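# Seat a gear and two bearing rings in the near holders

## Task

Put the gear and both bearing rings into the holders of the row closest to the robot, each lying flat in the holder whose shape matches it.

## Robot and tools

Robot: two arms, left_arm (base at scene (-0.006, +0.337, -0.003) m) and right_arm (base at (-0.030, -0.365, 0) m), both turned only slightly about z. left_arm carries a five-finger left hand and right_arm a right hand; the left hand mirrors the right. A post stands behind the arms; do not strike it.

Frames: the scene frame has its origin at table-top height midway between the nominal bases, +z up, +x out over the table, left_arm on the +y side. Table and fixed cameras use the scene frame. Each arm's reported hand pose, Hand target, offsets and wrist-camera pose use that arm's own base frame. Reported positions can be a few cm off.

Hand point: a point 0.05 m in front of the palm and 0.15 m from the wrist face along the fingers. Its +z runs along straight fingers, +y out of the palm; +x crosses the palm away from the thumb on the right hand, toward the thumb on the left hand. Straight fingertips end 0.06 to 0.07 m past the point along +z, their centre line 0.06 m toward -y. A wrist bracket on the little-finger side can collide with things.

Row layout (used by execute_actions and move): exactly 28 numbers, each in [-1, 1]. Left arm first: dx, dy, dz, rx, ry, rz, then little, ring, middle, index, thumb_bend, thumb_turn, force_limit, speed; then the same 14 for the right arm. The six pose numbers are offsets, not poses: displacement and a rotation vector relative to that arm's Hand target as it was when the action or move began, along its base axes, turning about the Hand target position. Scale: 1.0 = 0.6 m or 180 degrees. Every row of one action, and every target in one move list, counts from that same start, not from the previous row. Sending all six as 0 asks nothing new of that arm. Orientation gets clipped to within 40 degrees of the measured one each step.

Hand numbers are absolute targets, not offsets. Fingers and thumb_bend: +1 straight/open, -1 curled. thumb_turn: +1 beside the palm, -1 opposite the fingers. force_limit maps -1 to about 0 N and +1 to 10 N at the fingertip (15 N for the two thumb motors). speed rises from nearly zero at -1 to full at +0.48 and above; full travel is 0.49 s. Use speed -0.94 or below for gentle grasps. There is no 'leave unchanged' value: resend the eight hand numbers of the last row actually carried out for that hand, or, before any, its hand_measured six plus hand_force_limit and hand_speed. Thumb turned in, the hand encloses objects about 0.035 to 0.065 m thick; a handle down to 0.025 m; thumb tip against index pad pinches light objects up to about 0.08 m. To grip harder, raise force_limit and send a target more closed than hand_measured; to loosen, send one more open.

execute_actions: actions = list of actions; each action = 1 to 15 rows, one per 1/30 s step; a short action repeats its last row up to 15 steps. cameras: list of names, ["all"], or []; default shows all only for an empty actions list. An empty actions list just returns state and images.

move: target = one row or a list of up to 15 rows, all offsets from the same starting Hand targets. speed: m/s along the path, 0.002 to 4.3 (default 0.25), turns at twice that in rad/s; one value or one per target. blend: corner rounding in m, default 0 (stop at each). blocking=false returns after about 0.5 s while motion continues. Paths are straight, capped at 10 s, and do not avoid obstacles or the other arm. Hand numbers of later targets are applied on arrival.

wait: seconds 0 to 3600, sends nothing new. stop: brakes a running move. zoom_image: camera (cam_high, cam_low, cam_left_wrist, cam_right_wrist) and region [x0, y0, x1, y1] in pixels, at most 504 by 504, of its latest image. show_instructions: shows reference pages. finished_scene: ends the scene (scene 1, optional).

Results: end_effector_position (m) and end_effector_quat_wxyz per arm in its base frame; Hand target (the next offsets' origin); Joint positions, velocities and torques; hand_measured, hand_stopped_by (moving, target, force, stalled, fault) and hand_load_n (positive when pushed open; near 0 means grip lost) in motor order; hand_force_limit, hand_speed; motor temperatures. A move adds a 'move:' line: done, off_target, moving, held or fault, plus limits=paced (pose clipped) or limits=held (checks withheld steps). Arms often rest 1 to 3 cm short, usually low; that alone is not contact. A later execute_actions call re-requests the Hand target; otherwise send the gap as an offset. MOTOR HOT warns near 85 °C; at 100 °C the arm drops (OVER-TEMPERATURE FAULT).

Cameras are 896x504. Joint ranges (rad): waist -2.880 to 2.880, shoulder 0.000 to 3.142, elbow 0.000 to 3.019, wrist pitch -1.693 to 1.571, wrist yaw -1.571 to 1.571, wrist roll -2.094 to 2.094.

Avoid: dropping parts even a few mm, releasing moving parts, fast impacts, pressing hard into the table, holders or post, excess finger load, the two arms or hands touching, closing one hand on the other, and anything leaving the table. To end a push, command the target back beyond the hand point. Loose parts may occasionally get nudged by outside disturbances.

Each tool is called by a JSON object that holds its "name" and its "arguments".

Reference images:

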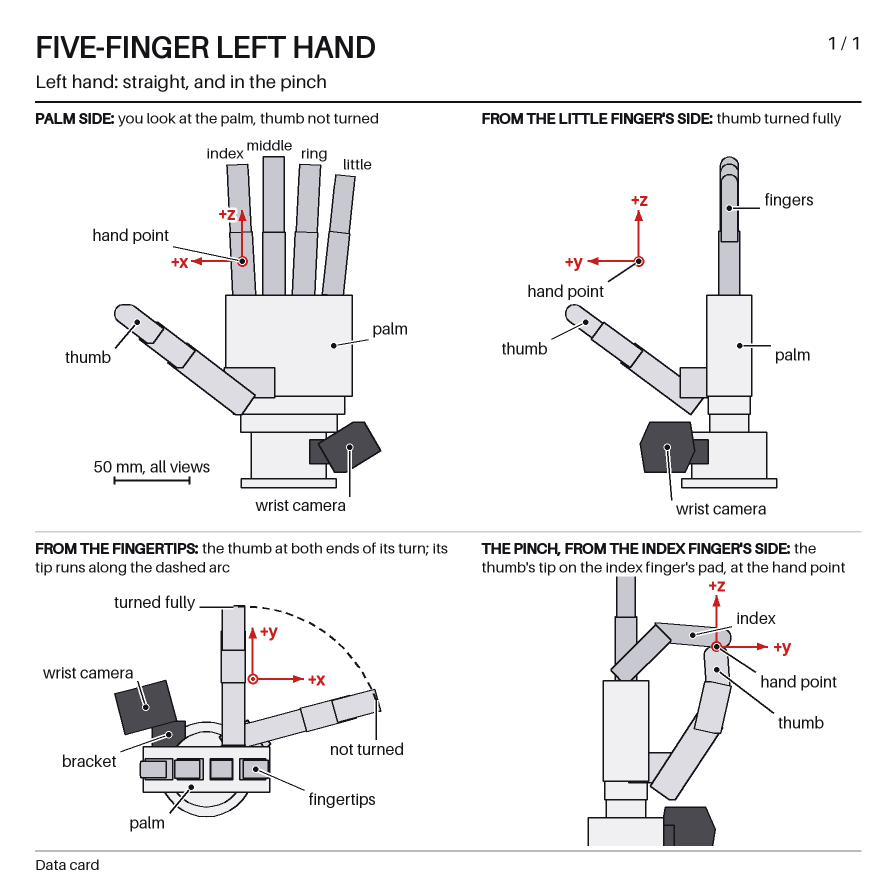

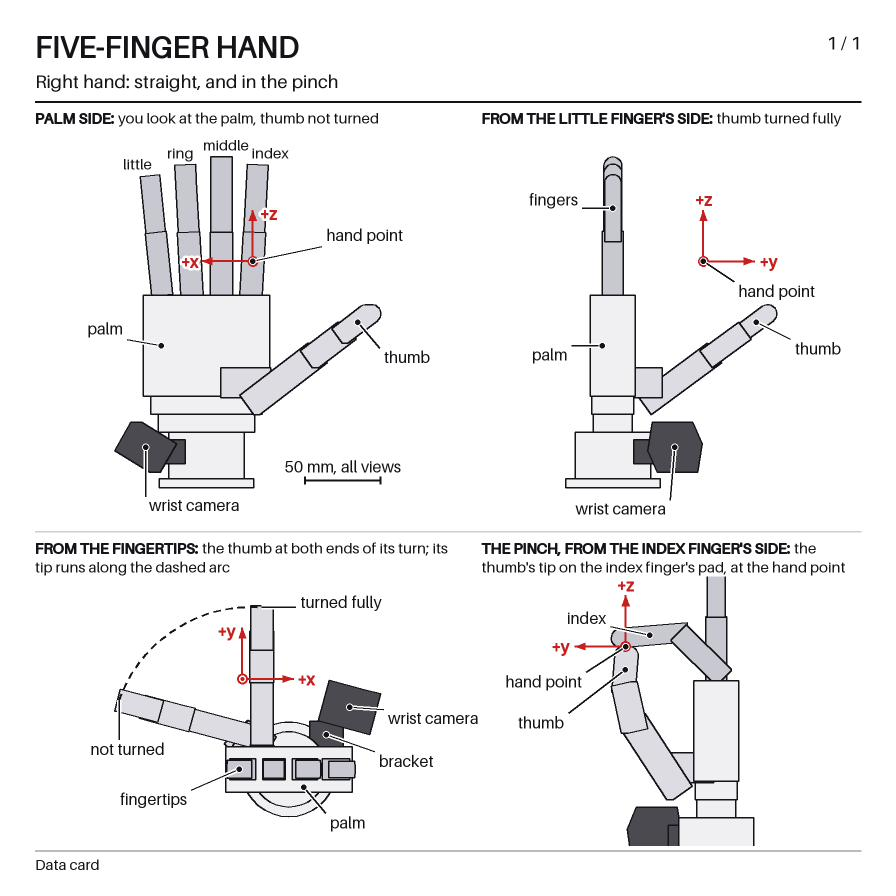

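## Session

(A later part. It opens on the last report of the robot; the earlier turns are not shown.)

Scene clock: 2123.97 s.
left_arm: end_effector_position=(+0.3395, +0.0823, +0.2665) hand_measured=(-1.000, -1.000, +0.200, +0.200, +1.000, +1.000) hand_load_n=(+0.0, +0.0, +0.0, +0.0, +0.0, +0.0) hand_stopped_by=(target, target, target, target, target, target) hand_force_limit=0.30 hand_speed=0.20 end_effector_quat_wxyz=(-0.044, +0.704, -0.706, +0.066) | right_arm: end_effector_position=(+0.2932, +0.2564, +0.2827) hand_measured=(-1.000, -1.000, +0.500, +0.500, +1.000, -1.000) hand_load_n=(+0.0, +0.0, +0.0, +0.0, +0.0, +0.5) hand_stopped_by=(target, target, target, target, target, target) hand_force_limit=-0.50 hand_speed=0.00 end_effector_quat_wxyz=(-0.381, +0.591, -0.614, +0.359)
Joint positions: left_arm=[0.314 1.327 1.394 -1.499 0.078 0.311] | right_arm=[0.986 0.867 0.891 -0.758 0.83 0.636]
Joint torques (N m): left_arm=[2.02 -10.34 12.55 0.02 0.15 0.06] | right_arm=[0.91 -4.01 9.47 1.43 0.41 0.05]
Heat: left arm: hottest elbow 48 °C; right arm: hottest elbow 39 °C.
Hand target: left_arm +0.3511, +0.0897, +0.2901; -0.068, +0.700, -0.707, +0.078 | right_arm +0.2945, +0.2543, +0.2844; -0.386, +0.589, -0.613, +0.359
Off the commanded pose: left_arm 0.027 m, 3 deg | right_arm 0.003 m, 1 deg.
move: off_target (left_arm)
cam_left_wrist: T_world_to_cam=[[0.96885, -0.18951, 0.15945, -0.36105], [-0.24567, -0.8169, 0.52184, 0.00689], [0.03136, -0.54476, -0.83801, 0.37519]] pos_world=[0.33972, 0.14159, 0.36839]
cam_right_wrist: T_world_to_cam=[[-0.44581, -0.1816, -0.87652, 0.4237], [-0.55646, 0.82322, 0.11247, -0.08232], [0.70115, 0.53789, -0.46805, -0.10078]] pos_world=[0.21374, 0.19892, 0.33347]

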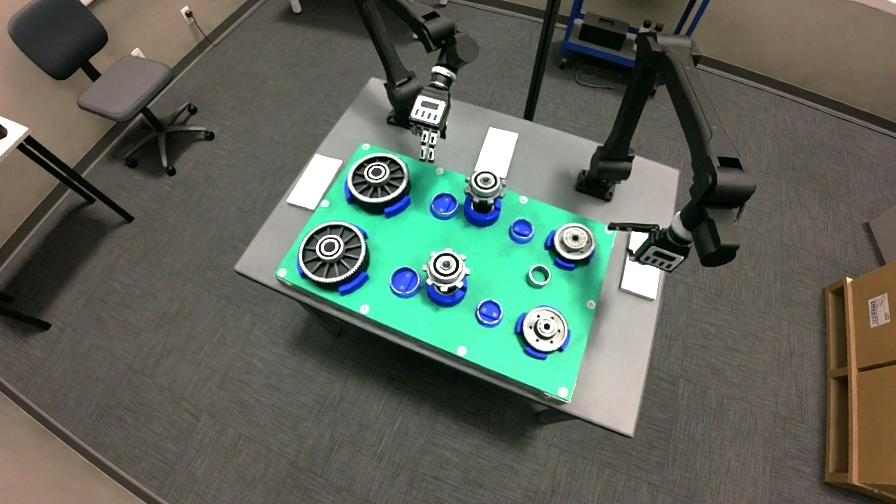

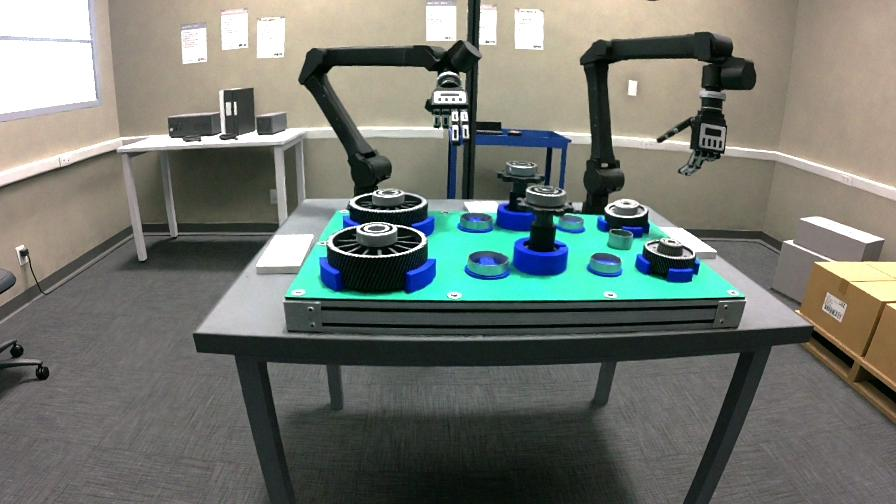

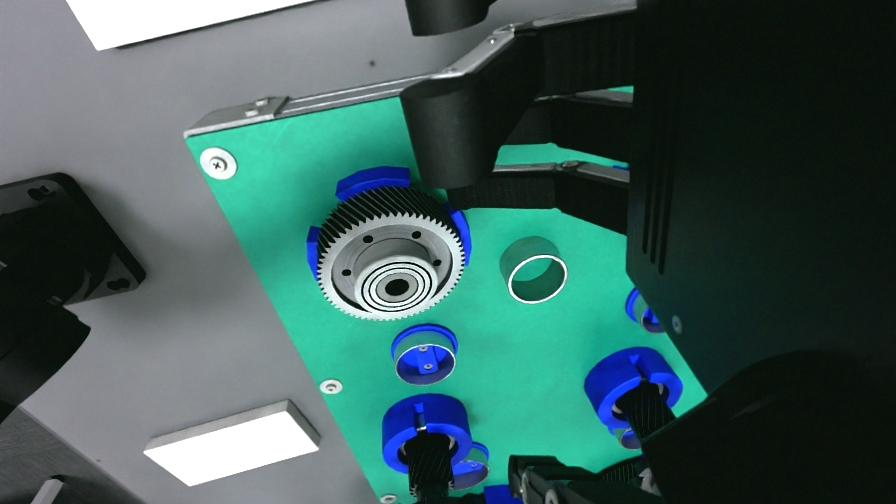

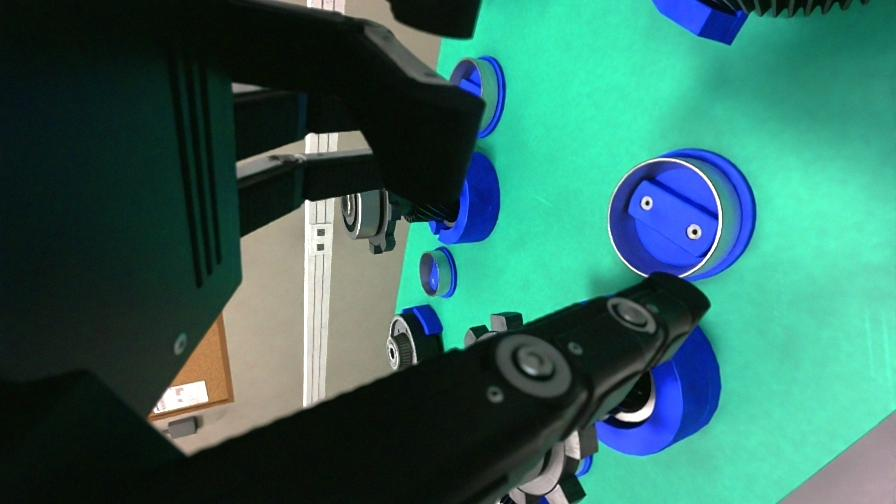

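{"name": "move", "arguments": {"target": [[-0.0600,-0.2328,-0.15,0.0350,-0.1838,-0.0254,-1,-1,0.22,0.22,1.0,-1,0.3,0.2,0,0,0,0,0,0,-1,-1,0.5,0.5,1.0,-1,-0.5,0]], "speed": 0.15, "cameras": []}}

{"name": "move", "arguments": {"target": [[0.003,0.0,-0.080,0,0,0,-1,-1,0.22,0.22,1.0,-1,0.3,0.2,0,0,0,0,0,0,-1,-1,0.5,0.5,1.0,-1,-0.5,0]], "speed": 0.06, "cameras": ["cam_left_wrist","cam_low"]}}

{"name": "zoom_image", "arguments": {"camera": "cam_low", "region": [590, 170, 670, 245]}}

Scene clock: 2148.30 s.
left_arm: end_effector_position=(+0.3120, -0.0474, +0.1988) hand_measured=(-1.000, -1.000, +0.220, +0.220, +1.000, -1.000) hand_load_n=(+0.0, +0.0, +0.0, +0.0, +0.0, +0.5) hand_stopped_by=(target, target, target, target, target, target) hand_force_limit=0.30 hand_speed=0.20 end_effector_quat_wxyz=(+0.296, -0.614, +0.694, -0.230) | right_arm: end_effector_position=(+0.2932, +0.2564, +0.2827) hand_measured=(-1.000, -1.000, +0.500, +0.500, +1.000, -1.000) hand_load_n=(+0.0, +0.0, +0.0, +0.0, +0.0, +0.0) hand_stopped_by=(target, target, target, target, target, target) hand_force_limit=-0.50 hand_speed=0.00 end_effector_quat_wxyz=(-0.381, +0.591, -0.614, +0.359)
Joint positions: left_arm=[-0.15 0.755 0.749 -0.809 -0.149 0.031] | right_arm=[0.986 0.867 0.891 -0.758 0.83 0.636]
Joint torques (N m): left_arm=[0.15 -3.84 8.31 2.04 -0.21 -0.11] | right_arm=[0.73 -4.37 9.7 1.47 0.35 0.07]
Heat: left arm: hottest elbow 50 °C; right arm: hottest elbow 39 °C.
Hand target: left_arm +0.3152, -0.0499, +0.2001; +0.301, -0.615, +0.688, -0.238 | right_arm +0.2945, +0.2543, +0.2844; -0.386, +0.589, -0.613, +0.359
Off the commanded pose: left_arm 0.004 m, 1 deg | right_arm 0.003 m, 1 deg.
move: done

Scene clock: 2149.57 s.
left_arm: end_effector_position=(+0.3135, -0.0477, +0.1536) hand_measured=(-1.000, -1.000, +0.220, +0.220, +1.000, -1.000) hand_load_n=(+0.0, +0.0, +0.0, +0.0, +0.0, +0.0) hand_stopped_by=(target, target, target, target, target, target) hand_force_limit=0.30 hand_speed=0.20 end_effector_quat_wxyz=(+0.299, -0.614, +0.693, -0.233) | right_arm: end_effector_position=(+0.2932, +0.2564, +0.2827) hand_measured=(-1.000, -1.000, +0.500, +0.500, +1.000, -1.000) hand_load_n=(+0.0, +0.0, +0.0, -0.5, +0.0, +0.0) hand_stopped_by=(target, target, target, target, target, target) hand_force_limit=-0.50 hand_speed=0.00 end_effector_quat_wxyz=(-0.381, +0.591, -0.614, +0.359)
Joint positions: left_arm=[-0.15 0.763 0.63 -0.672 -0.149 0.031] | right_arm=[0.986 0.867 0.891 -0.758 0.83 0.636]
Joint torques (N m): left_arm=[0.56 -3.49 7.92 1.88 -0.21 -0.15] | right_arm=[0.62 -3.9 9.61 1.36 0.37 0.08]
Heat: left arm: hottest elbow 50 °C; right arm: hottest elbow 39 °C.
Hand target: left_arm +0.3170, -0.0499, +0.1521; +0.301, -0.616, +0.688, -0.238 | right_arm +0.2945, +0.2543, +0.2844; -0.386, +0.589, -0.613, +0.359
Off the commanded pose: left_arm 0.004 m, 1 deg | right_arm 0.003 m, 1 deg.
move: done
cam_left_wrist: T_world_to_cam=[[0.68403, -0.32278, 0.65415, -0.33566], [-0.54071, -0.82629, 0.15769, 0.10122], [0.48962, -0.46157, -0.73974, 0.05575]] pos_world=[0.25704, 0.00103, 0.24486]
Images, in order (width x height): cam_low 896x504, cam_left_wrist 896x504.

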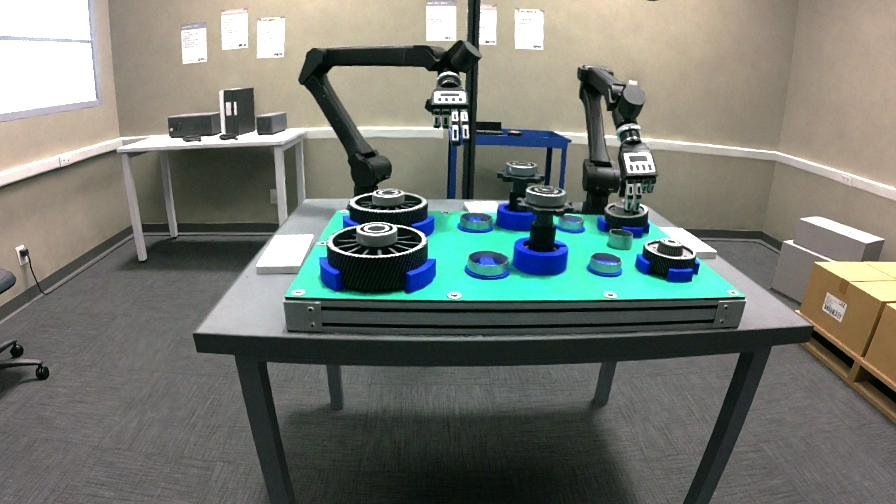

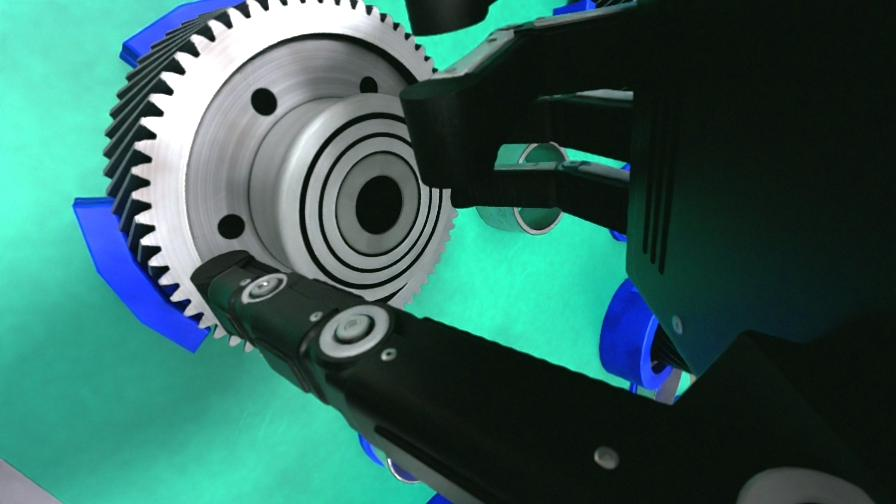

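Scaled by 6.300.

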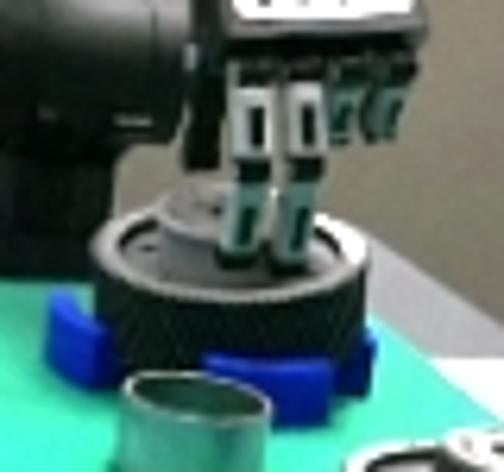

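{"name": "execute_actions", "arguments": {"actions": [[[0.002,0.002,-0.011,0,0,0,-1,-1,0.22,0.22,1.0,-1,0.3,-0.2,0,0,0,0,0,0,-1,-1,0.5,0.5,1.0,-1,-0.5,0]],[[0,0,0.0,0,0,0,-1,-1,-0.2,-0.2,1.0,-1,-0.4,-0.4,0,0,0,0,0,0,-1,-1,0.5,0.5,1.0,-1,-0.5,0]],[[0,0,0.0,0,0,0,-1,-1,-0.2,-0.2,0.5,-1,-0.4,-0.4,0,0,0,0,0,0,-1,-1,0.5,0.5,1.0,-1,-0.5,0]],[[0,0,0.0,0,0,0,-1,-1,-0.2,-0.2,0.5,-1,-0.4,-0.4,0,0,0,0,0,0,-1,-1,0.5,0.5,1.0,-1,-0.5,0]]], "cameras": ["cam_left_wrist","cam_low"]}}

{"name": "zoom_image", "arguments": {"camera": "cam_low", "region": [590, 170, 670, 245]}}

Scene clock: 2153.73 s.
left_arm: end_effector_position=(+0.3205, -0.0490, +0.1500) hand_measured=(-1.000, -1.000, +0.118, +0.064, +0.922, -1.000) hand_load_n=(+0.0, +0.0, +0.0, +2.5, +4.0, +0.0) hand_stopped_by=(target, target, force, force, force, target) hand_force_limit=-0.40 hand_speed=-0.40 end_effector_quat_wxyz=(+0.305, -0.612, +0.688, -0.242) | right_arm: end_effector_position=(+0.2932, +0.2564, +0.2827) hand_measured=(-1.000, -1.000, +0.500, +0.500, +1.000, -1.000) hand_load_n=(+0.0, +0.0, +0.0, +0.0, +0.0, +0.0) hand_stopped_by=(target, target, target, target, target, target) hand_force_limit=-0.50 hand_speed=0.00 end_effector_quat_wxyz=(-0.381, +0.591, -0.614, +0.359)
Joint positions: left_arm=[-0.15 0.773 0.616 -0.626 -0.148 0.029] | right_arm=[0.986 0.867 0.891 -0.758 0.83 0.636]
Joint torques (N m): left_arm=[1.44 -2.9 8.09 1.21 -0.06 -0.06] | right_arm=[0.67 -4.25 9.62 1.52 0.39 0.04]
Heat: left arm: hottest elbow 49 °C; right arm: hottest elbow 39 °C.
Hand target: left_arm +0.3182, -0.0487, +0.1455; +0.301, -0.616, +0.688, -0.238 | right_arm +0.2945, +0.2543, +0.2844; -0.386, +0.589, -0.613, +0.359
Off the commanded pose: left_arm 0.005 m, 1 deg | right_arm 0.003 m, 1 deg.
Step readings (end_effector_position of left_arm | right_arm):
0: (+0.3135, -0.0477, +0.1536) | (+0.2932, +0.2564, +0.2827)
1: (+0.3140, -0.0477, +0.1533) | (+0.2932, +0.2564, +0.2827)
2: (+0.3150, -0.0479, +0.1528) | (+0.2932, +0.2564, +0.2827)
4: (+0.3152, -0.0479, +0.1507) | (+0.2932, +0.2564, +0.2827)
8: (+0.3146, -0.0478, +0.1477) | (+0.2932, +0.2564, +0.2827)
15: (+0.3149, -0.0479, +0.1478) | (+0.2932, +0.2564, +0.2827)
16: (+0.3149, -0.0479, +0.1478) | (+0.2932, +0.2564, +0.2827)
17: (+0.3149, -0.0479, +0.1478) | (+0.2932, +0.2564, +0.2827)
19: (+0.3159, -0.0480, +0.1483) | (+0.2932, +0.2564, +0.2827)
23: (+0.3206, -0.0489, +0.1501) | (+0.2932, +0.2564, +0.2827)
30: (+0.3206, -0.0489, +0.1501) | (+0.2932, +0.2564, +0.2827)
31: (+0.3206, -0.0489, +0.1501) | (+0.2932, +0.2564, +0.2827)
32: (+0.3206, -0.0489, +0.1501) | (+0.2932, +0.2564, +0.2827)
34: (+0.3206, -0.0489, +0.1501) | (+0.2932, +0.2564, +0.2827)
38: (+0.3205, -0.0490, +0.1500) | (+0.2932, +0.2564, +0.2827)
45: (+0.3205, -0.0490, +0.1500) | (+0.2932, +0.2564, +0.2827)
46: (+0.3205, -0.0490, +0.1500) | (+0.2932, +0.2564, +0.2827)
47: (+0.3205, -0.0490, +0.1500) | (+0.2932, +0.2564, +0.2827)
49: (+0.3205, -0.0490, +0.1500) | (+0.2932, +0.2564, +0.2827)
53: (+0.3205, -0.0490, +0.1500) | (+0.2932, +0.2564, +0.2827)
60: (+0.3205, -0.0490, +0.1500) | (+0.2932, +0.2564, +0.2827)
cam_left_wrist: T_world_to_cam=[[0.66978, -0.31883, 0.67063, -0.33618], [-0.54345, -0.82591, 0.1501, 0.10651], [0.50602, -0.46499, -0.72645, 0.04163]] pos_world=[0.26198, 0.00014, 0.2397]
Images, in order (width x height): cam_low 896x504, cam_left_wrist 896x504.

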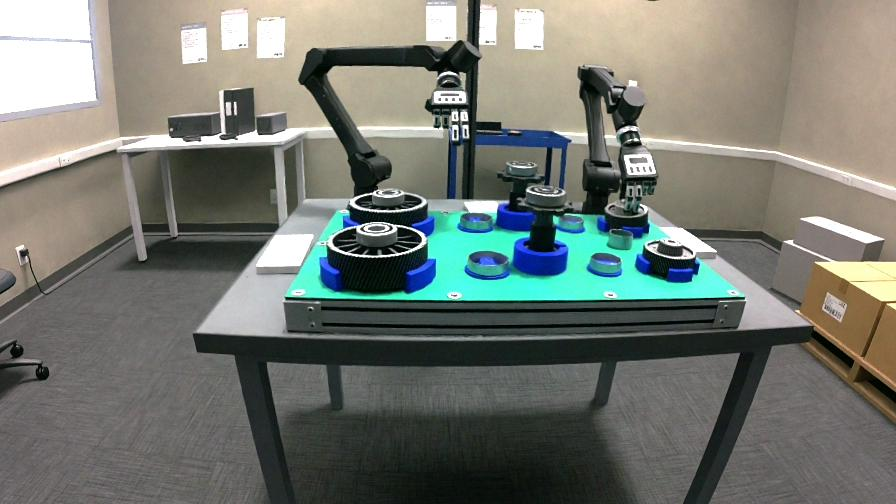

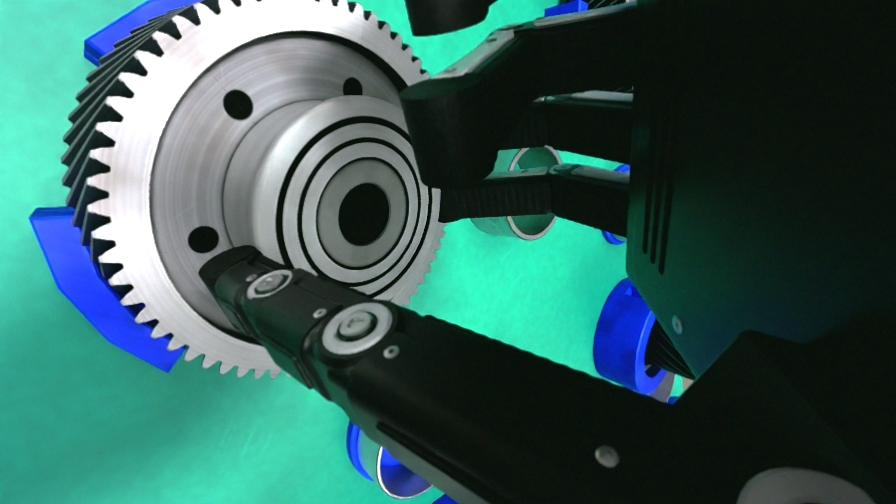

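Scaled by 6.300.

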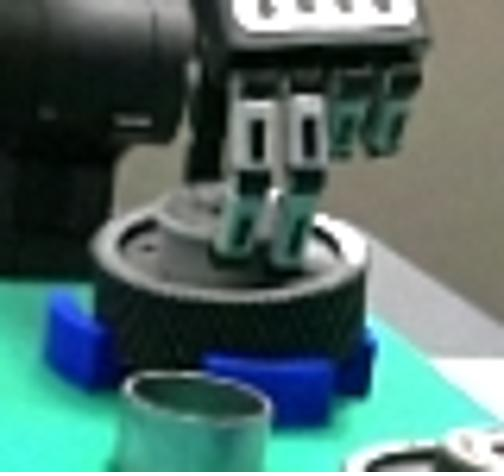

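{"name": "execute_actions", "arguments": {"actions": [[[0.005,0.002,-0.012,0,0,0,-1,-1,0.18,0.18,1.0,-1,0.3,-0.2,0,0,0,0,0,0,-1,-1,0.5,0.5,1.0,-1,-0.5,0]],[[0,0,0.0,0,0,0,-1,-1,0.18,0.18,1.0,-1,-0.4,-0.4,0,0,0,0,0,0,-1,-1,0.5,0.5,1.0,-1,-0.5,0]],[[0,0,0.0,0,0,0,-1,-1,-0.2,-0.2,0.5,-1,-0.4,-0.4,0,0,0,0,0,0,-1,-1,0.5,0.5,1.0,-1,-0.5,0]],[[0,0,0.0,0,0,0,-1,-1,-0.2,-0.2,0.5,-1,-0.4,-0.4,0,0,0,0,0,0,-1,-1,0.5,0.5,1.0,-1,-0.5,0]]], "cameras": ["cam_left_wrist","cam_low"]}}

{"name": "zoom_image", "arguments": {"camera": "cam_low", "region": [590, 170, 670, 245]}}

Scene clock: 2158.97 s.
left_arm: end_effector_position=(+0.3207, -0.0503, +0.1444) hand_measured=(-1.000, -1.000, +0.078, +0.024, +0.926, -1.000) hand_load_n=(+0.0, +0.0, +2.5, +5.0, +8.0, +0.0) hand_stopped_by=(target, target, force, force, force, target) hand_force_limit=-0.40 hand_speed=-0.40 end_effector_quat_wxyz=(+0.301, -0.612, +0.690, -0.242) | right_arm: end_effector_position=(+0.2932, +0.2564, +0.2827) hand_measured=(-1.000, -1.000, +0.500, +0.500, +1.000, -1.000) hand_load_n=(+0.0, +0.0, +0.0, +0.0, +0.0, +0.0) hand_stopped_by=(target, target, target, target, target, target) hand_force_limit=-0.50 hand_speed=0.00 end_effector_quat_wxyz=(-0.381, +0.591, -0.614, +0.359)
Joint positions: left_arm=[-0.15 0.782 0.607 -0.613 -0.141 0.029] | right_arm=[0.986 0.867 0.891 -0.758 0.83 0.636]
Joint torques (N m): left_arm=[0.56 -2.26 7.73 1.92 -0.12 -0.03] | right_arm=[1.03 -3.84 9.61 1.52 0.36 0.06]
Heat: left arm: hottest elbow 49 °C; right arm: hottest elbow 39 °C.
Hand target: left_arm +0.3212, -0.0475, +0.1383; +0.301, -0.616, +0.688, -0.238 | right_arm +0.2945, +0.2543, +0.2844; -0.386, +0.589, -0.613, +0.359
Off the commanded pose: left_arm 0.007 m, 1 deg | right_arm 0.003 m, 1 deg.
Step readings (end_effector_position of left_arm | right_arm):
0: (+0.3205, -0.0490, +0.1500) | (+0.2932, +0.2564, +0.2827)
1: (+0.3202, -0.0493, +0.1495) | (+0.2932, +0.2564, +0.2827)
2: (+0.3198, -0.0496, +0.1485) | (+0.2932, +0.2564, +0.2827)
4: (+0.3188, -0.0497, +0.1454) | (+0.2932, +0.2564, +0.2827)
8: (+0.3186, -0.0498, +0.1444) | (+0.2932, +0.2564, +0.2827)
15: (+0.3186, -0.0498, +0.1444) | (+0.2932, +0.2564, +0.2827)
16: (+0.3186, -0.0498, +0.1444) | (+0.2932, +0.2564, +0.2827)
17: (+0.3186, -0.0498, +0.1444) | (+0.2932, +0.2564, +0.2827)
19: (+0.3186, -0.0498, +0.1444) | (+0.2932, +0.2564, +0.2827)
23: (+0.3186, -0.0498, +0.1444) | (+0.2932, +0.2564, +0.2827)
30: (+0.3186, -0.0498, +0.1444) | (+0.2932, +0.2564, +0.2827)
31: (+0.3186, -0.0498, +0.1444) | (+0.2932, +0.2564, +0.2827)
32: (+0.3186, -0.0498, +0.1444) | (+0.2932, +0.2564, +0.2827)
34: (+0.3192, -0.0499, +0.1443) | (+0.2932, +0.2564, +0.2827)
38: (+0.3207, -0.0503, +0.1444) | (+0.2932, +0.2564, +0.2827)
45: (+0.3207, -0.0503, +0.1444) | (+0.2932, +0.2564, +0.2827)
46: (+0.3207, -0.0503, +0.1444) | (+0.2932, +0.2564, +0.2827)
47: (+0.3207, -0.0503, +0.1444) | (+0.2932, +0.2564, +0.2827)
49: (+0.3207, -0.0503, +0.1444) | (+0.2932, +0.2564, +0.2827)
53: (+0.3207, -0.0503, +0.1444) | (+0.2932, +0.2564, +0.2827)
60: (+0.3207, -0.0503, +0.1444) | (+0.2932, +0.2564, +0.2827)
cam_left_wrist: T_world_to_cam=[[0.67226, -0.31948, 0.66783, -0.33345], [-0.54637, -0.82281, 0.15638, 0.1066], [0.49954, -0.47002, -0.7277, 0.03886]] pos_world=[0.263, -0.00056, 0.23429]
Images, in order (width x height): cam_low 896x504, cam_left_wrist 896x504.

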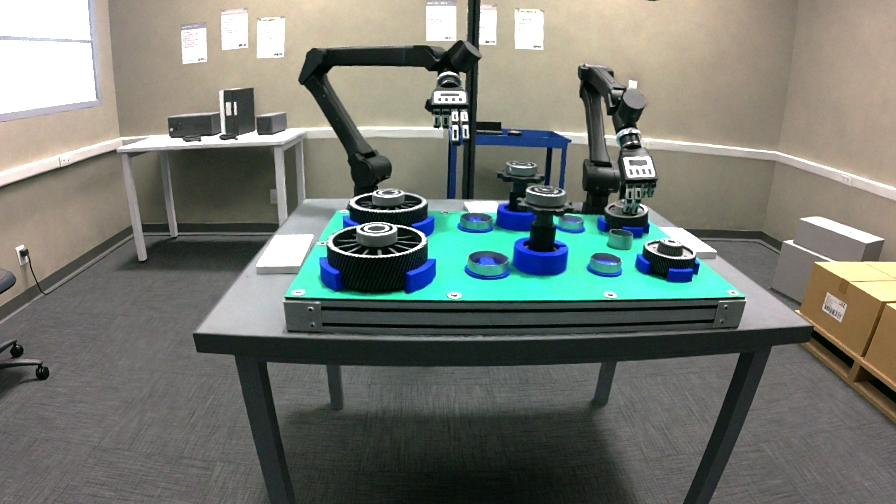

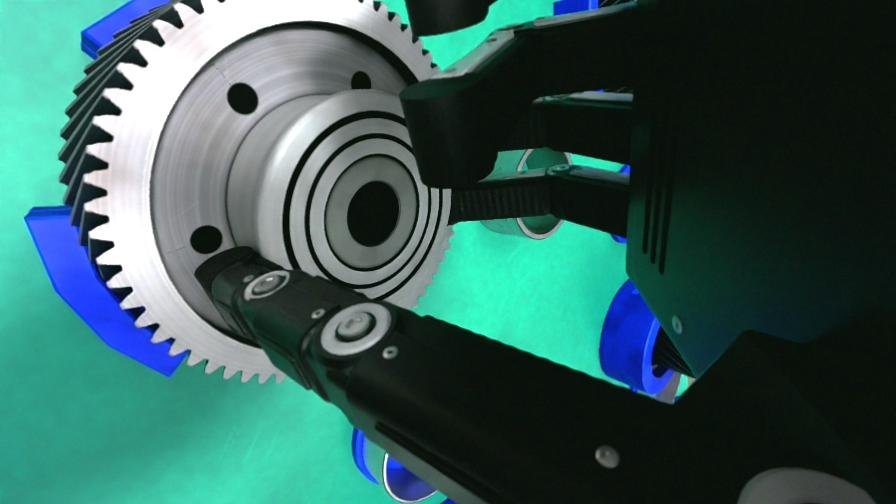

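Scaled by 6.300.

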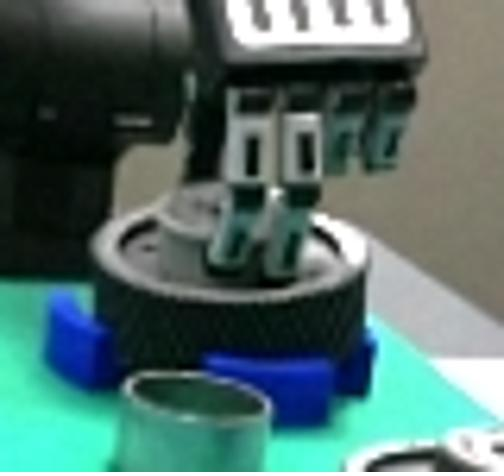

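{"name": "execute_actions", "arguments": {"actions": [[[0,0,0.0,0,0,0,-1,-1,-0.25,-0.22,0.5,-1,0.3,-0.3,0,0,0,0,0,0,-1,-1,0.5,0.5,1.0,-1,-0.5,0]],[[0,0,0.0,0,0,0,-1,-1,-0.3,-0.27,0.45,-1,1.0,-0.3,0,0,0,0,0,0,-1,-1,0.5,0.5,1.0,-1,-0.5,0]],[[0,0,0.0,0,0,0,-1,-1,-0.3,-0.27,0.45,-1,1.0,-0.3,0,0,0,0,0,0,-1,-1,0.5,0.5,1.0,-1,-0.5,0]]], "cameras": []}}

Scene clock: 2162.70 s.
left_arm: end_effector_position=(+0.3224, -0.0506, +0.1439) hand_measured=(-1.000, -1.000, +0.034, -0.022, +0.930, -1.000) hand_load_n=(+0.0, +0.0, +12.5, +12.0, +21.0, +0.0) hand_stopped_by=(target, target, force, force, force, target) hand_force_limit=1.00 hand_speed=-0.30 end_effector_quat_wxyz=(+0.302, -0.612, +0.690, -0.243) | right_arm: end_effector_position=(+0.2932, +0.2564, +0.2827) hand_measured=(-1.000, -1.000, +0.500, +0.500, +1.000, -1.000) hand_load_n=(+0.0, +0.0, +0.0, +0.0, +0.0, +0.0) hand_stopped_by=(target, target, target, target, target, target) hand_force_limit=-0.50 hand_speed=0.00 end_effector_quat_wxyz=(-0.381, +0.591, -0.614, +0.359)
Joint positions: left_arm=[-0.15 0.786 0.606 -0.605 -0.141 0.028] | right_arm=[0.986 0.867 0.891 -0.758 0.83 0.636]
Joint torques (N m): left_arm=[0.85 -2.67 7.99 1.2 -0.11 -0.03] | right_arm=[0.62 -4.48 9.66 1.35 0.38 0.09]
Heat: left arm: hottest elbow 48 °C; right arm: hottest elbow 39 °C.
Hand target: left_arm +0.3212, -0.0475, +0.1383; +0.301, -0.616, +0.688, -0.238 | right_arm +0.2945, +0.2543, +0.2844; -0.386, +0.589, -0.613, +0.359
Off the commanded pose: left_arm 0.006 m, 1 deg | right_arm 0.003 m, 1 deg.
Step readings (end_effector_position of left_arm | right_arm):
0: (+0.3207, -0.0503, +0.1444) | (+0.2932, +0.2564, +0.2827)
1: (+0.3207, -0.0503, +0.1444) | (+0.2932, +0.2564, +0.2827)
2: (+0.3207, -0.0503, +0.1444) | (+0.2932, +0.2564, +0.2827)
4: (+0.3222, -0.0506, +0.1440) | (+0.2932, +0.2564, +0.2827)
8: (+0.3222, -0.0506, +0.1439) | (+0.2932, +0.2564, +0.2827)
15: (+0.3222, -0.0506, +0.1439) | (+0.2932, +0.2564, +0.2827)
16: (+0.3222, -0.0506, +0.1439) | (+0.2932, +0.2564, +0.2827)
17: (+0.3222, -0.0506, +0.1439) | (+0.2932, +0.2564, +0.2827)
19: (+0.3224, -0.0506, +0.1439) | (+0.2932, +0.2564, +0.2827)
23: (+0.3224, -0.0506, +0.1439) | (+0.2932, +0.2564, +0.2827)
30: (+0.3224, -0.0506, +0.1439) | (+0.2932, +0.2564, +0.2827)
31: (+0.3224, -0.0506, +0.1439) | (+0.2932, +0.2564, +0.2827)
32: (+0.3224, -0.0506, +0.1439) | (+0.2932, +0.2564, +0.2827)
34: (+0.3224, -0.0506, +0.1439) | (+0.2932, +0.2564, +0.2827)
38: (+0.3224, -0.0506, +0.1439) | (+0.2932, +0.2564, +0.2827)
45: (+0.3224, -0.0506, +0.1439) | (+0.2932, +0.2564, +0.2827)

{"name": "move", "arguments": {"target": [[0.003,0,0.030,-0.0032,-0.0184,0,-1,-1,-0.3,-0.27,0.45,-1,1.0,-0.3,0,0,0,0,0,0,-1,-1,0.5,0.5,1.0,-1,-0.5,0]], "speed": 0.03, "cameras": []}}

{"name": "move", "arguments": {"target": [[-0.003,-0.022,0.0,0,0,-0.0132,-1,-1,-0.3,-0.27,0.45,-1,1.0,-0.3,0,0,0,0,0,0,-1,-1,0.5,0.5,1.0,-1,-0.5,0]], "speed": 0.03, "cameras": ["cam_left_wrist","cam_low"]}}

{"name": "zoom_image", "arguments": {"camera": "cam_low", "region": [598, 190, 662, 244]}}

Scene clock: 2167.50 s.
left_arm: end_effector_position=(+0.3221, -0.0505, +0.1454) hand_measured=(-1.000, -1.000, +0.034, -0.022, +0.930, -1.000) hand_load_n=(+0.0, +0.0, +15.0, +16.0, +18.5, +0.0) hand_stopped_by=(target, target, force, force, force, target) hand_force_limit=1.00 hand_speed=-0.30 end_effector_quat_wxyz=(+0.306, -0.610, +0.687, -0.248) | right_arm: end_effector_position=(+0.2932, +0.2564, +0.2827) hand_measured=(-1.000, -1.000, +0.500, +0.500, +1.000, -1.000) hand_load_n=(+0.0, +0.0, +0.0, +0.0, +0.0, +0.0) hand_stopped_by=(target, target, target, target, target, target) hand_force_limit=-0.50 hand_speed=0.00 end_effector_quat_wxyz=(-0.381, +0.591, -0.614, +0.359)
Joint positions: left_arm=[-0.15 0.773 0.599 -0.596 -0.141 0.028] | right_arm=[0.986 0.867 0.891 -0.758 0.83 0.636]
Joint torques (N m): left_arm=[2.08 -5.25 8.47 1.52 0.03 -0.03] | right_arm=[0.09 -4.13 9.62 1.33 0.37 0.04]
Heat: left arm: hottest elbow 48 °C; right arm: hottest elbow 39 °C.
Hand target: left_arm +0.3230, -0.0475, +0.1564; +0.318, -0.610, +0.678, -0.260 | right_arm +0.2945, +0.2543, +0.2844; -0.386, +0.589, -0.613, +0.359
Off the commanded pose: left_arm 0.011 m, 2 deg | right_arm 0.003 m, 1 deg.
move: off_target (left_arm)

Scene clock: 2168.53 s.
left_arm: end_effector_position=(+0.3216, -0.0541, +0.1455) hand_measured=(-1.000, -1.000, +0.034, -0.022, +0.930, -1.000) hand_load_n=(+0.0, +0.0, +15.5, +14.5, +18.5, -1.5) hand_stopped_by=(target, target, force, force, force, target) hand_force_limit=1.00 hand_speed=-0.30 end_effector_quat_wxyz=(+0.306, -0.606, +0.691, -0.249) | right_arm: end_effector_position=(+0.2932, +0.2564, +0.2827) hand_measured=(-1.000, -1.000, +0.500, +0.500, +1.000, -1.000) hand_load_n=(+0.0, +0.0, +0.0, +0.0, +0.0, +0.0) hand_stopped_by=(target, target, target, target, target, target) hand_force_limit=-0.50 hand_speed=0.00 end_effector_quat_wxyz=(-0.381, +0.591, -0.614, +0.359)
Joint positions: left_arm=[-0.162 0.773 0.599 -0.595 -0.143 0.03] | right_arm=[0.986 0.867 0.891 -0.758 0.83 0.636]
Joint torques (N m): left_arm=[-0.73 -5.48 8.68 1.4 0.23 -0.04] | right_arm=[0.44 -4.25 9.62 1.35 0.36 0.07]
Heat: left arm: hottest elbow 48 °C; right arm: hottest elbow 39 °C.
Hand target: left_arm +0.3212, -0.0606, +0.1564; +0.312, -0.596, +0.691, -0.266 | right_arm +0.2945, +0.2543, +0.2844; -0.386, +0.589, -0.613, +0.359
Off the commanded pose: left_arm 0.013 m, 2 deg | right_arm 0.003 m, 1 deg.
move: off_target (left_arm)
cam_left_wrist: T_world_to_cam=[[0.65628, -0.32638, 0.68027, -0.33301], [-0.55865, -0.81621, 0.14735, 0.10941], [0.50715, -0.47674, -0.71799, 0.03316]] pos_world=[0.26285, -0.00358, 0.23423]
Images, in order (width x height): cam_low 896x504, cam_left_wrist 896x504.

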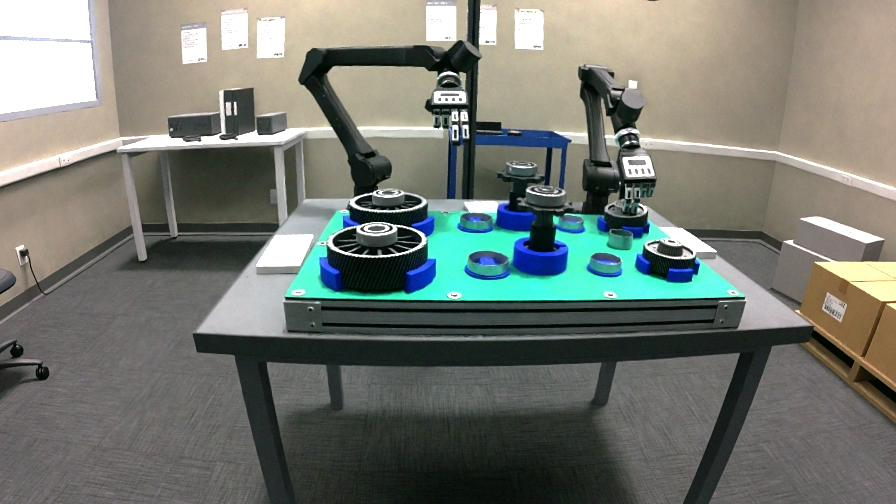

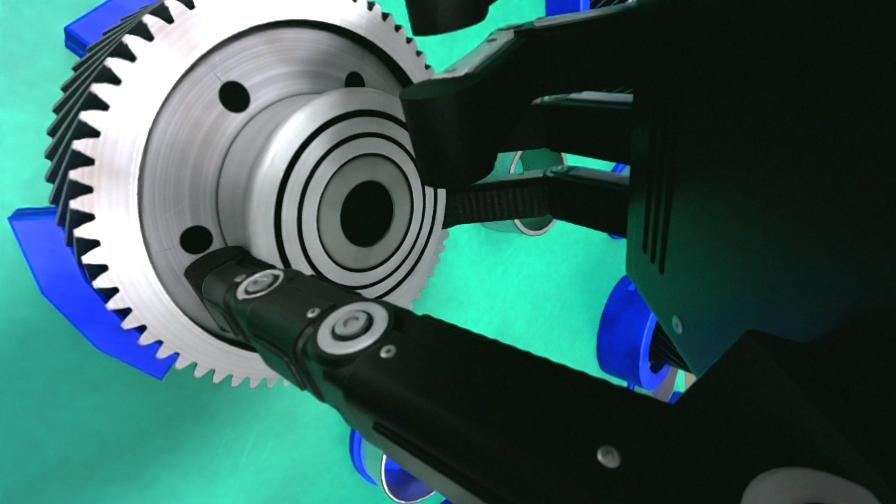

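Scaled by 7.875.

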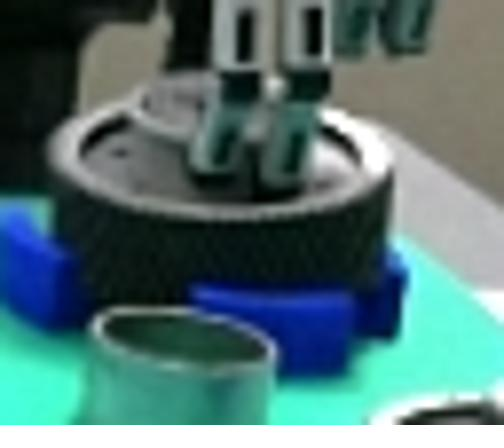

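{"name": "move", "arguments": {"target": [[-0.002,-0.0167,0.0,0,0,-0.0100,-1,-1,-0.3,-0.27,0.45,-1,1.0,-0.3,0,0,0,0,0,0,-1,-1,0.5,0.5,1.0,-1,-0.5,0]], "speed": 0.03, "cameras": ["cam_left_wrist","cam_low"]}}

{"name": "zoom_image", "arguments": {"camera": "cam_low", "region": [598, 190, 662, 244]}}

Scene clock: 2172.23 s.
left_arm: end_effector_position=(+0.3197, -0.0664, +0.1503) hand_measured=(-1.000, -1.000, +0.032, -0.022, +0.924, -1.000) hand_load_n=(+0.0, +0.0, +4.0, +0.0, +0.0, +0.0) hand_stopped_by=(target, target, force, force, force, target) hand_force_limit=1.00 hand_speed=-0.30 end_effector_quat_wxyz=(+0.308, -0.588, +0.700, -0.264) | right_arm: end_effector_position=(+0.2932, +0.2564, +0.2827) hand_measured=(-1.000, -1.000, +0.500, +0.500, +1.000, -1.000) hand_load_n=(+0.0, +0.0, +0.0, +0.0, +0.0, +0.0) hand_stopped_by=(target, target, target, target, target, target) hand_force_limit=-0.50 hand_speed=0.00 end_effector_quat_wxyz=(-0.381, +0.591, -0.614, +0.359)
Joint positions: left_arm=[-0.199 0.753 0.594 -0.585 -0.139 0.036] | right_arm=[0.986 0.867 0.891 -0.758 0.83 0.636]
Joint torques (N m): left_arm=[0.32 -3.9 9.18 1.18 0.07 -0.07] | right_arm=[1.2 -3.96 9.66 1.29 0.37 0.11]
Heat: left arm: hottest elbow 48 °C; right arm: hottest elbow 39 °C.
Hand target: left_arm +0.3200, -0.0707, +0.1563; +0.308, -0.585, +0.700, -0.271 | right_arm +0.2945, +0.2543, +0.2844; -0.386, +0.589, -0.613, +0.359
Off the commanded pose: left_arm 0.007 m, 1 deg | right_arm 0.003 m, 1 deg.
move: done
cam_left_wrist: T_world_to_cam=[[0.6242, -0.35337, 0.69678, -0.3331], [-0.59786, -0.79017, 0.13485, 0.11373], [0.50292, -0.50075, -0.7045, 0.02954]] pos_world=[0.26107, -0.01305, 0.23757]
Images, in order (width x height): cam_low 896x504, cam_left_wrist 896x504.

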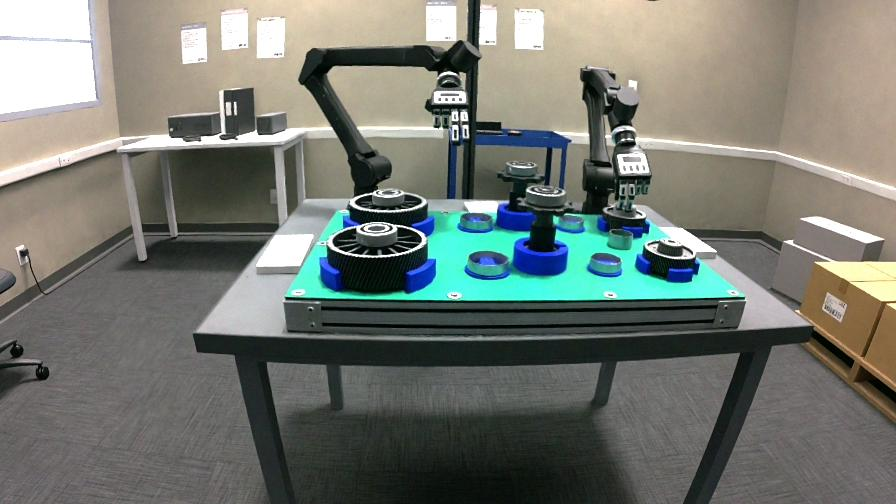

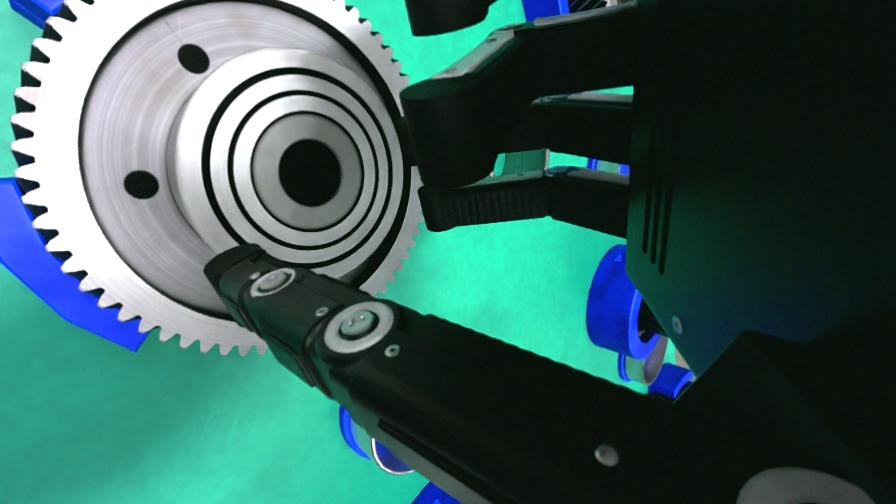

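Scaled by 7.875.

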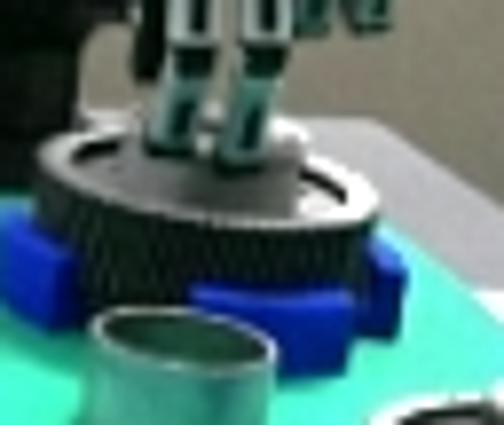

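{"name": "move", "arguments": {"target": [[0.0,0.0,0.01,0,0,0,-1,-1,0.22,0.22,1.0,-1,0.3,-0.2,0,0,0,0,0,0,-1,-1,0.5,0.5,1.0,-1,-0.5,0],[-0.01,0.03,0.14,0,0,0,-1,-1,0.22,0.22,1.0,-1,0.3,-0.2,0,0,0,0,0,0,-1,-1,0.5,0.5,1.0,-1,-0.5,0],[0.05,0.233,0.22,-0.0350,0.1838,0.0254,-1,-1,0.22,0.22,1.0,1,0.3,-0.2,0,0,0,0,0,0,-1,-1,0.5,0.5,1.0,-1,-0.5,0]], "speed": 0.15, "cameras": ["cam_left_wrist","cam_low","cam_high"]}}

{"name": "zoom_image", "arguments": {"camera": "cam_low", "region": [598, 194, 658, 240]}}

{"name": "zoom_image", "arguments": {"camera": "cam_high", "region": [540, 205, 610, 275]}}

Scene clock: 2180.43 s.
left_arm: end_effector_position=(+0.3378, +0.0626, +0.2641) hand_measured=(-1.000, -1.000, +0.220, +0.220, +1.000, +1.000) hand_load_n=(+0.0, +0.0, +0.0, +0.0, +0.0, +0.0) hand_stopped_by=(target, target, target, target, target, target) hand_force_limit=0.30 hand_speed=-0.20 end_effector_quat_wxyz=(-0.051, +0.686, -0.718, +0.106) | right_arm: end_effector_position=(+0.2932, +0.2564, +0.2827) hand_measured=(-1.000, -1.000, +0.500, +0.500, +1.000, -1.000) hand_load_n=(+0.0, +0.0, +0.0, +0.0, +0.0, +0.0) hand_stopped_by=(target, target, target, target, target, target) hand_force_limit=-0.50 hand_speed=0.00 end_effector_quat_wxyz=(-0.381, +0.591, -0.614, +0.359)
Joint positions: left_arm=[0.294 1.275 1.339 -1.446 0.143 0.327] | right_arm=[0.986 0.867 0.891 -0.758 0.83 0.636]
Joint torques (N m): left_arm=[0.73 -8.7 12.48 0.14 0.27 0.06] | right_arm=[1.26 -4.78 9.66 1.42 0.37 0.03]
Heat: left arm: hottest elbow 49 °C; right arm: hottest elbow 39 °C.
Hand target: left_arm +0.3500, +0.0692, +0.2882; -0.074, +0.681, -0.719, +0.119 | right_arm +0.2945, +0.2543, +0.2844; -0.386, +0.589, -0.613, +0.359
Off the commanded pose: left_arm 0.028 m, 3 deg | right_arm 0.003 m, 1 deg.
move: off_target (left_arm); target 3's new numbers were sent with left_arm's hand 0.028 m and 3 deg from that target
cam_left_wrist: T_world_to_cam=[[0.94611, -0.22512, 0.23279, -0.37227], [-0.3181, -0.78074, 0.53782, 0.00957], [0.06068, -0.58289, -0.81028, 0.34762]] pos_world=[0.33416, 0.12629, 0.36319]
Images, in order (width x height): cam_high 896x504, cam_low 896x504, cam_left_wrist 896x504.

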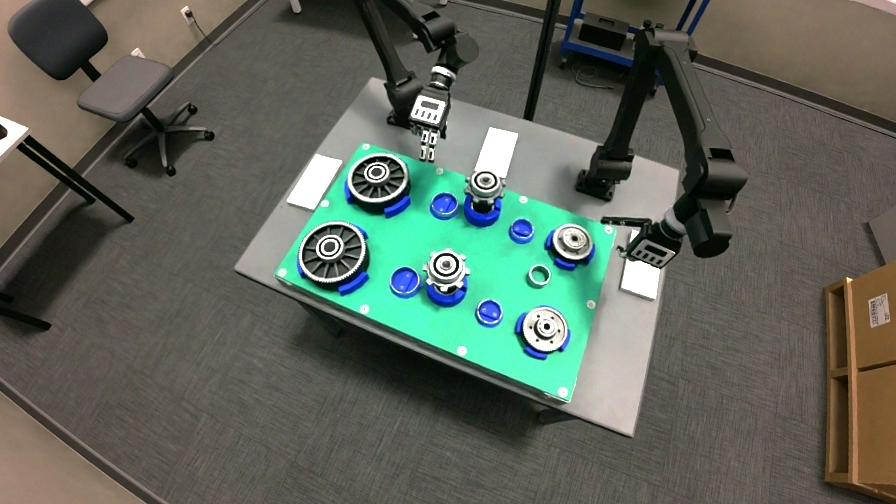

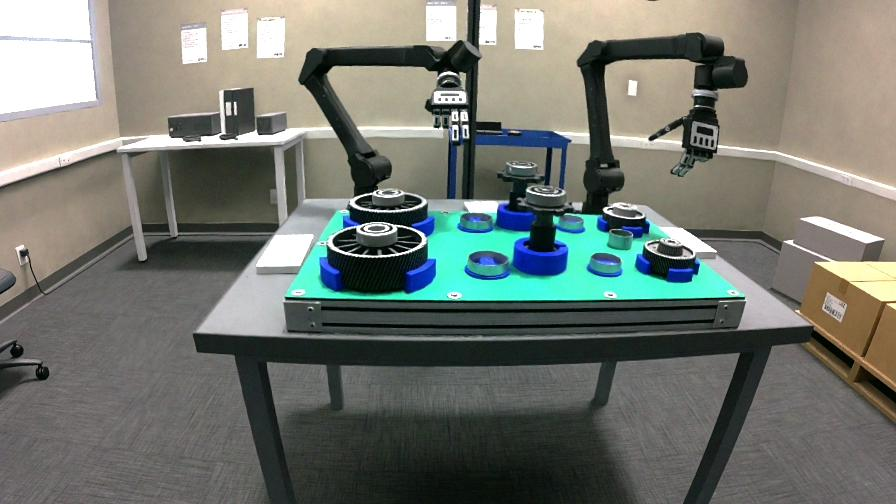

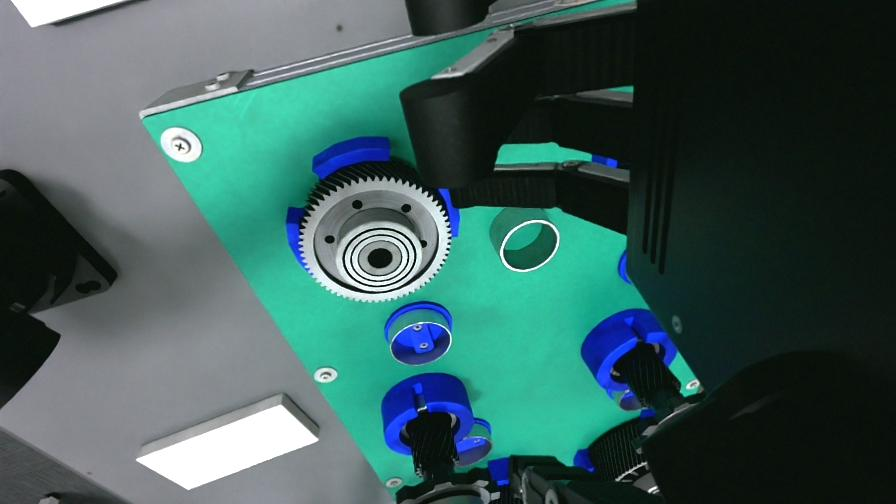

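Scaled by 8.400.

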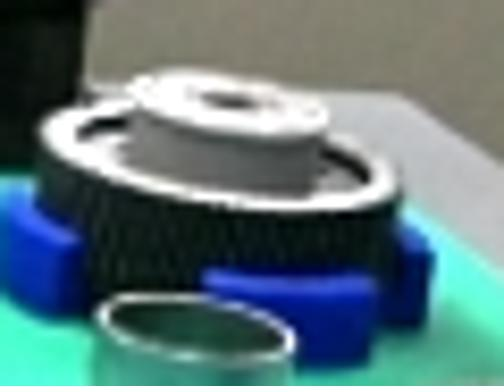

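Scaled by 7.200.

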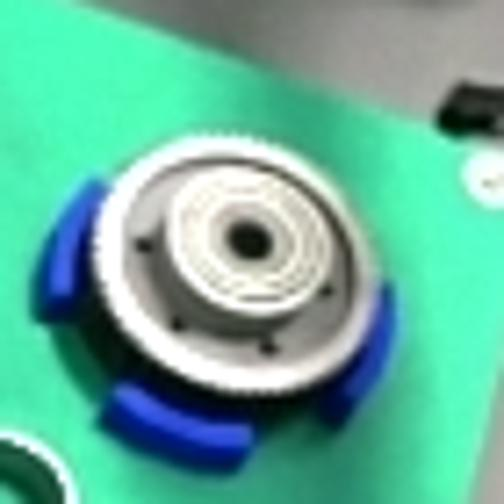

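{"name": "zoom_image", "arguments": {"camera": "cam_left_wrist", "region": [270, 120, 480, 330]}}

{"name": "zoom_image", "arguments": {"camera": "cam_high", "region": [510, 295, 580, 365]}}

Scaled by 2.400.

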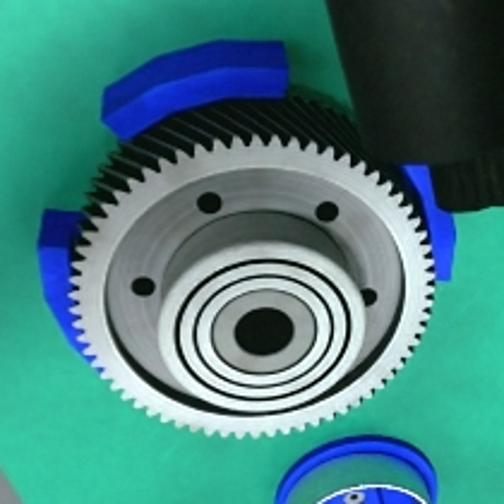

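Scaled by 7.200.

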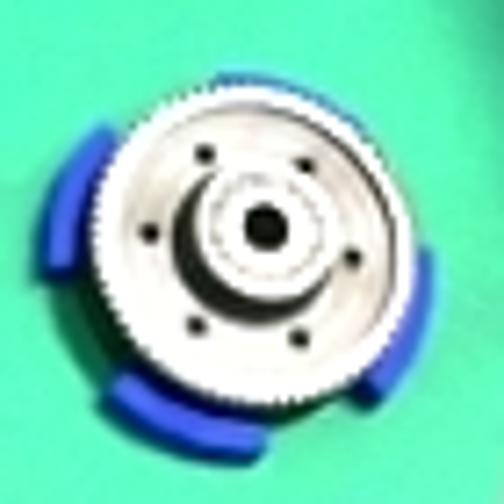

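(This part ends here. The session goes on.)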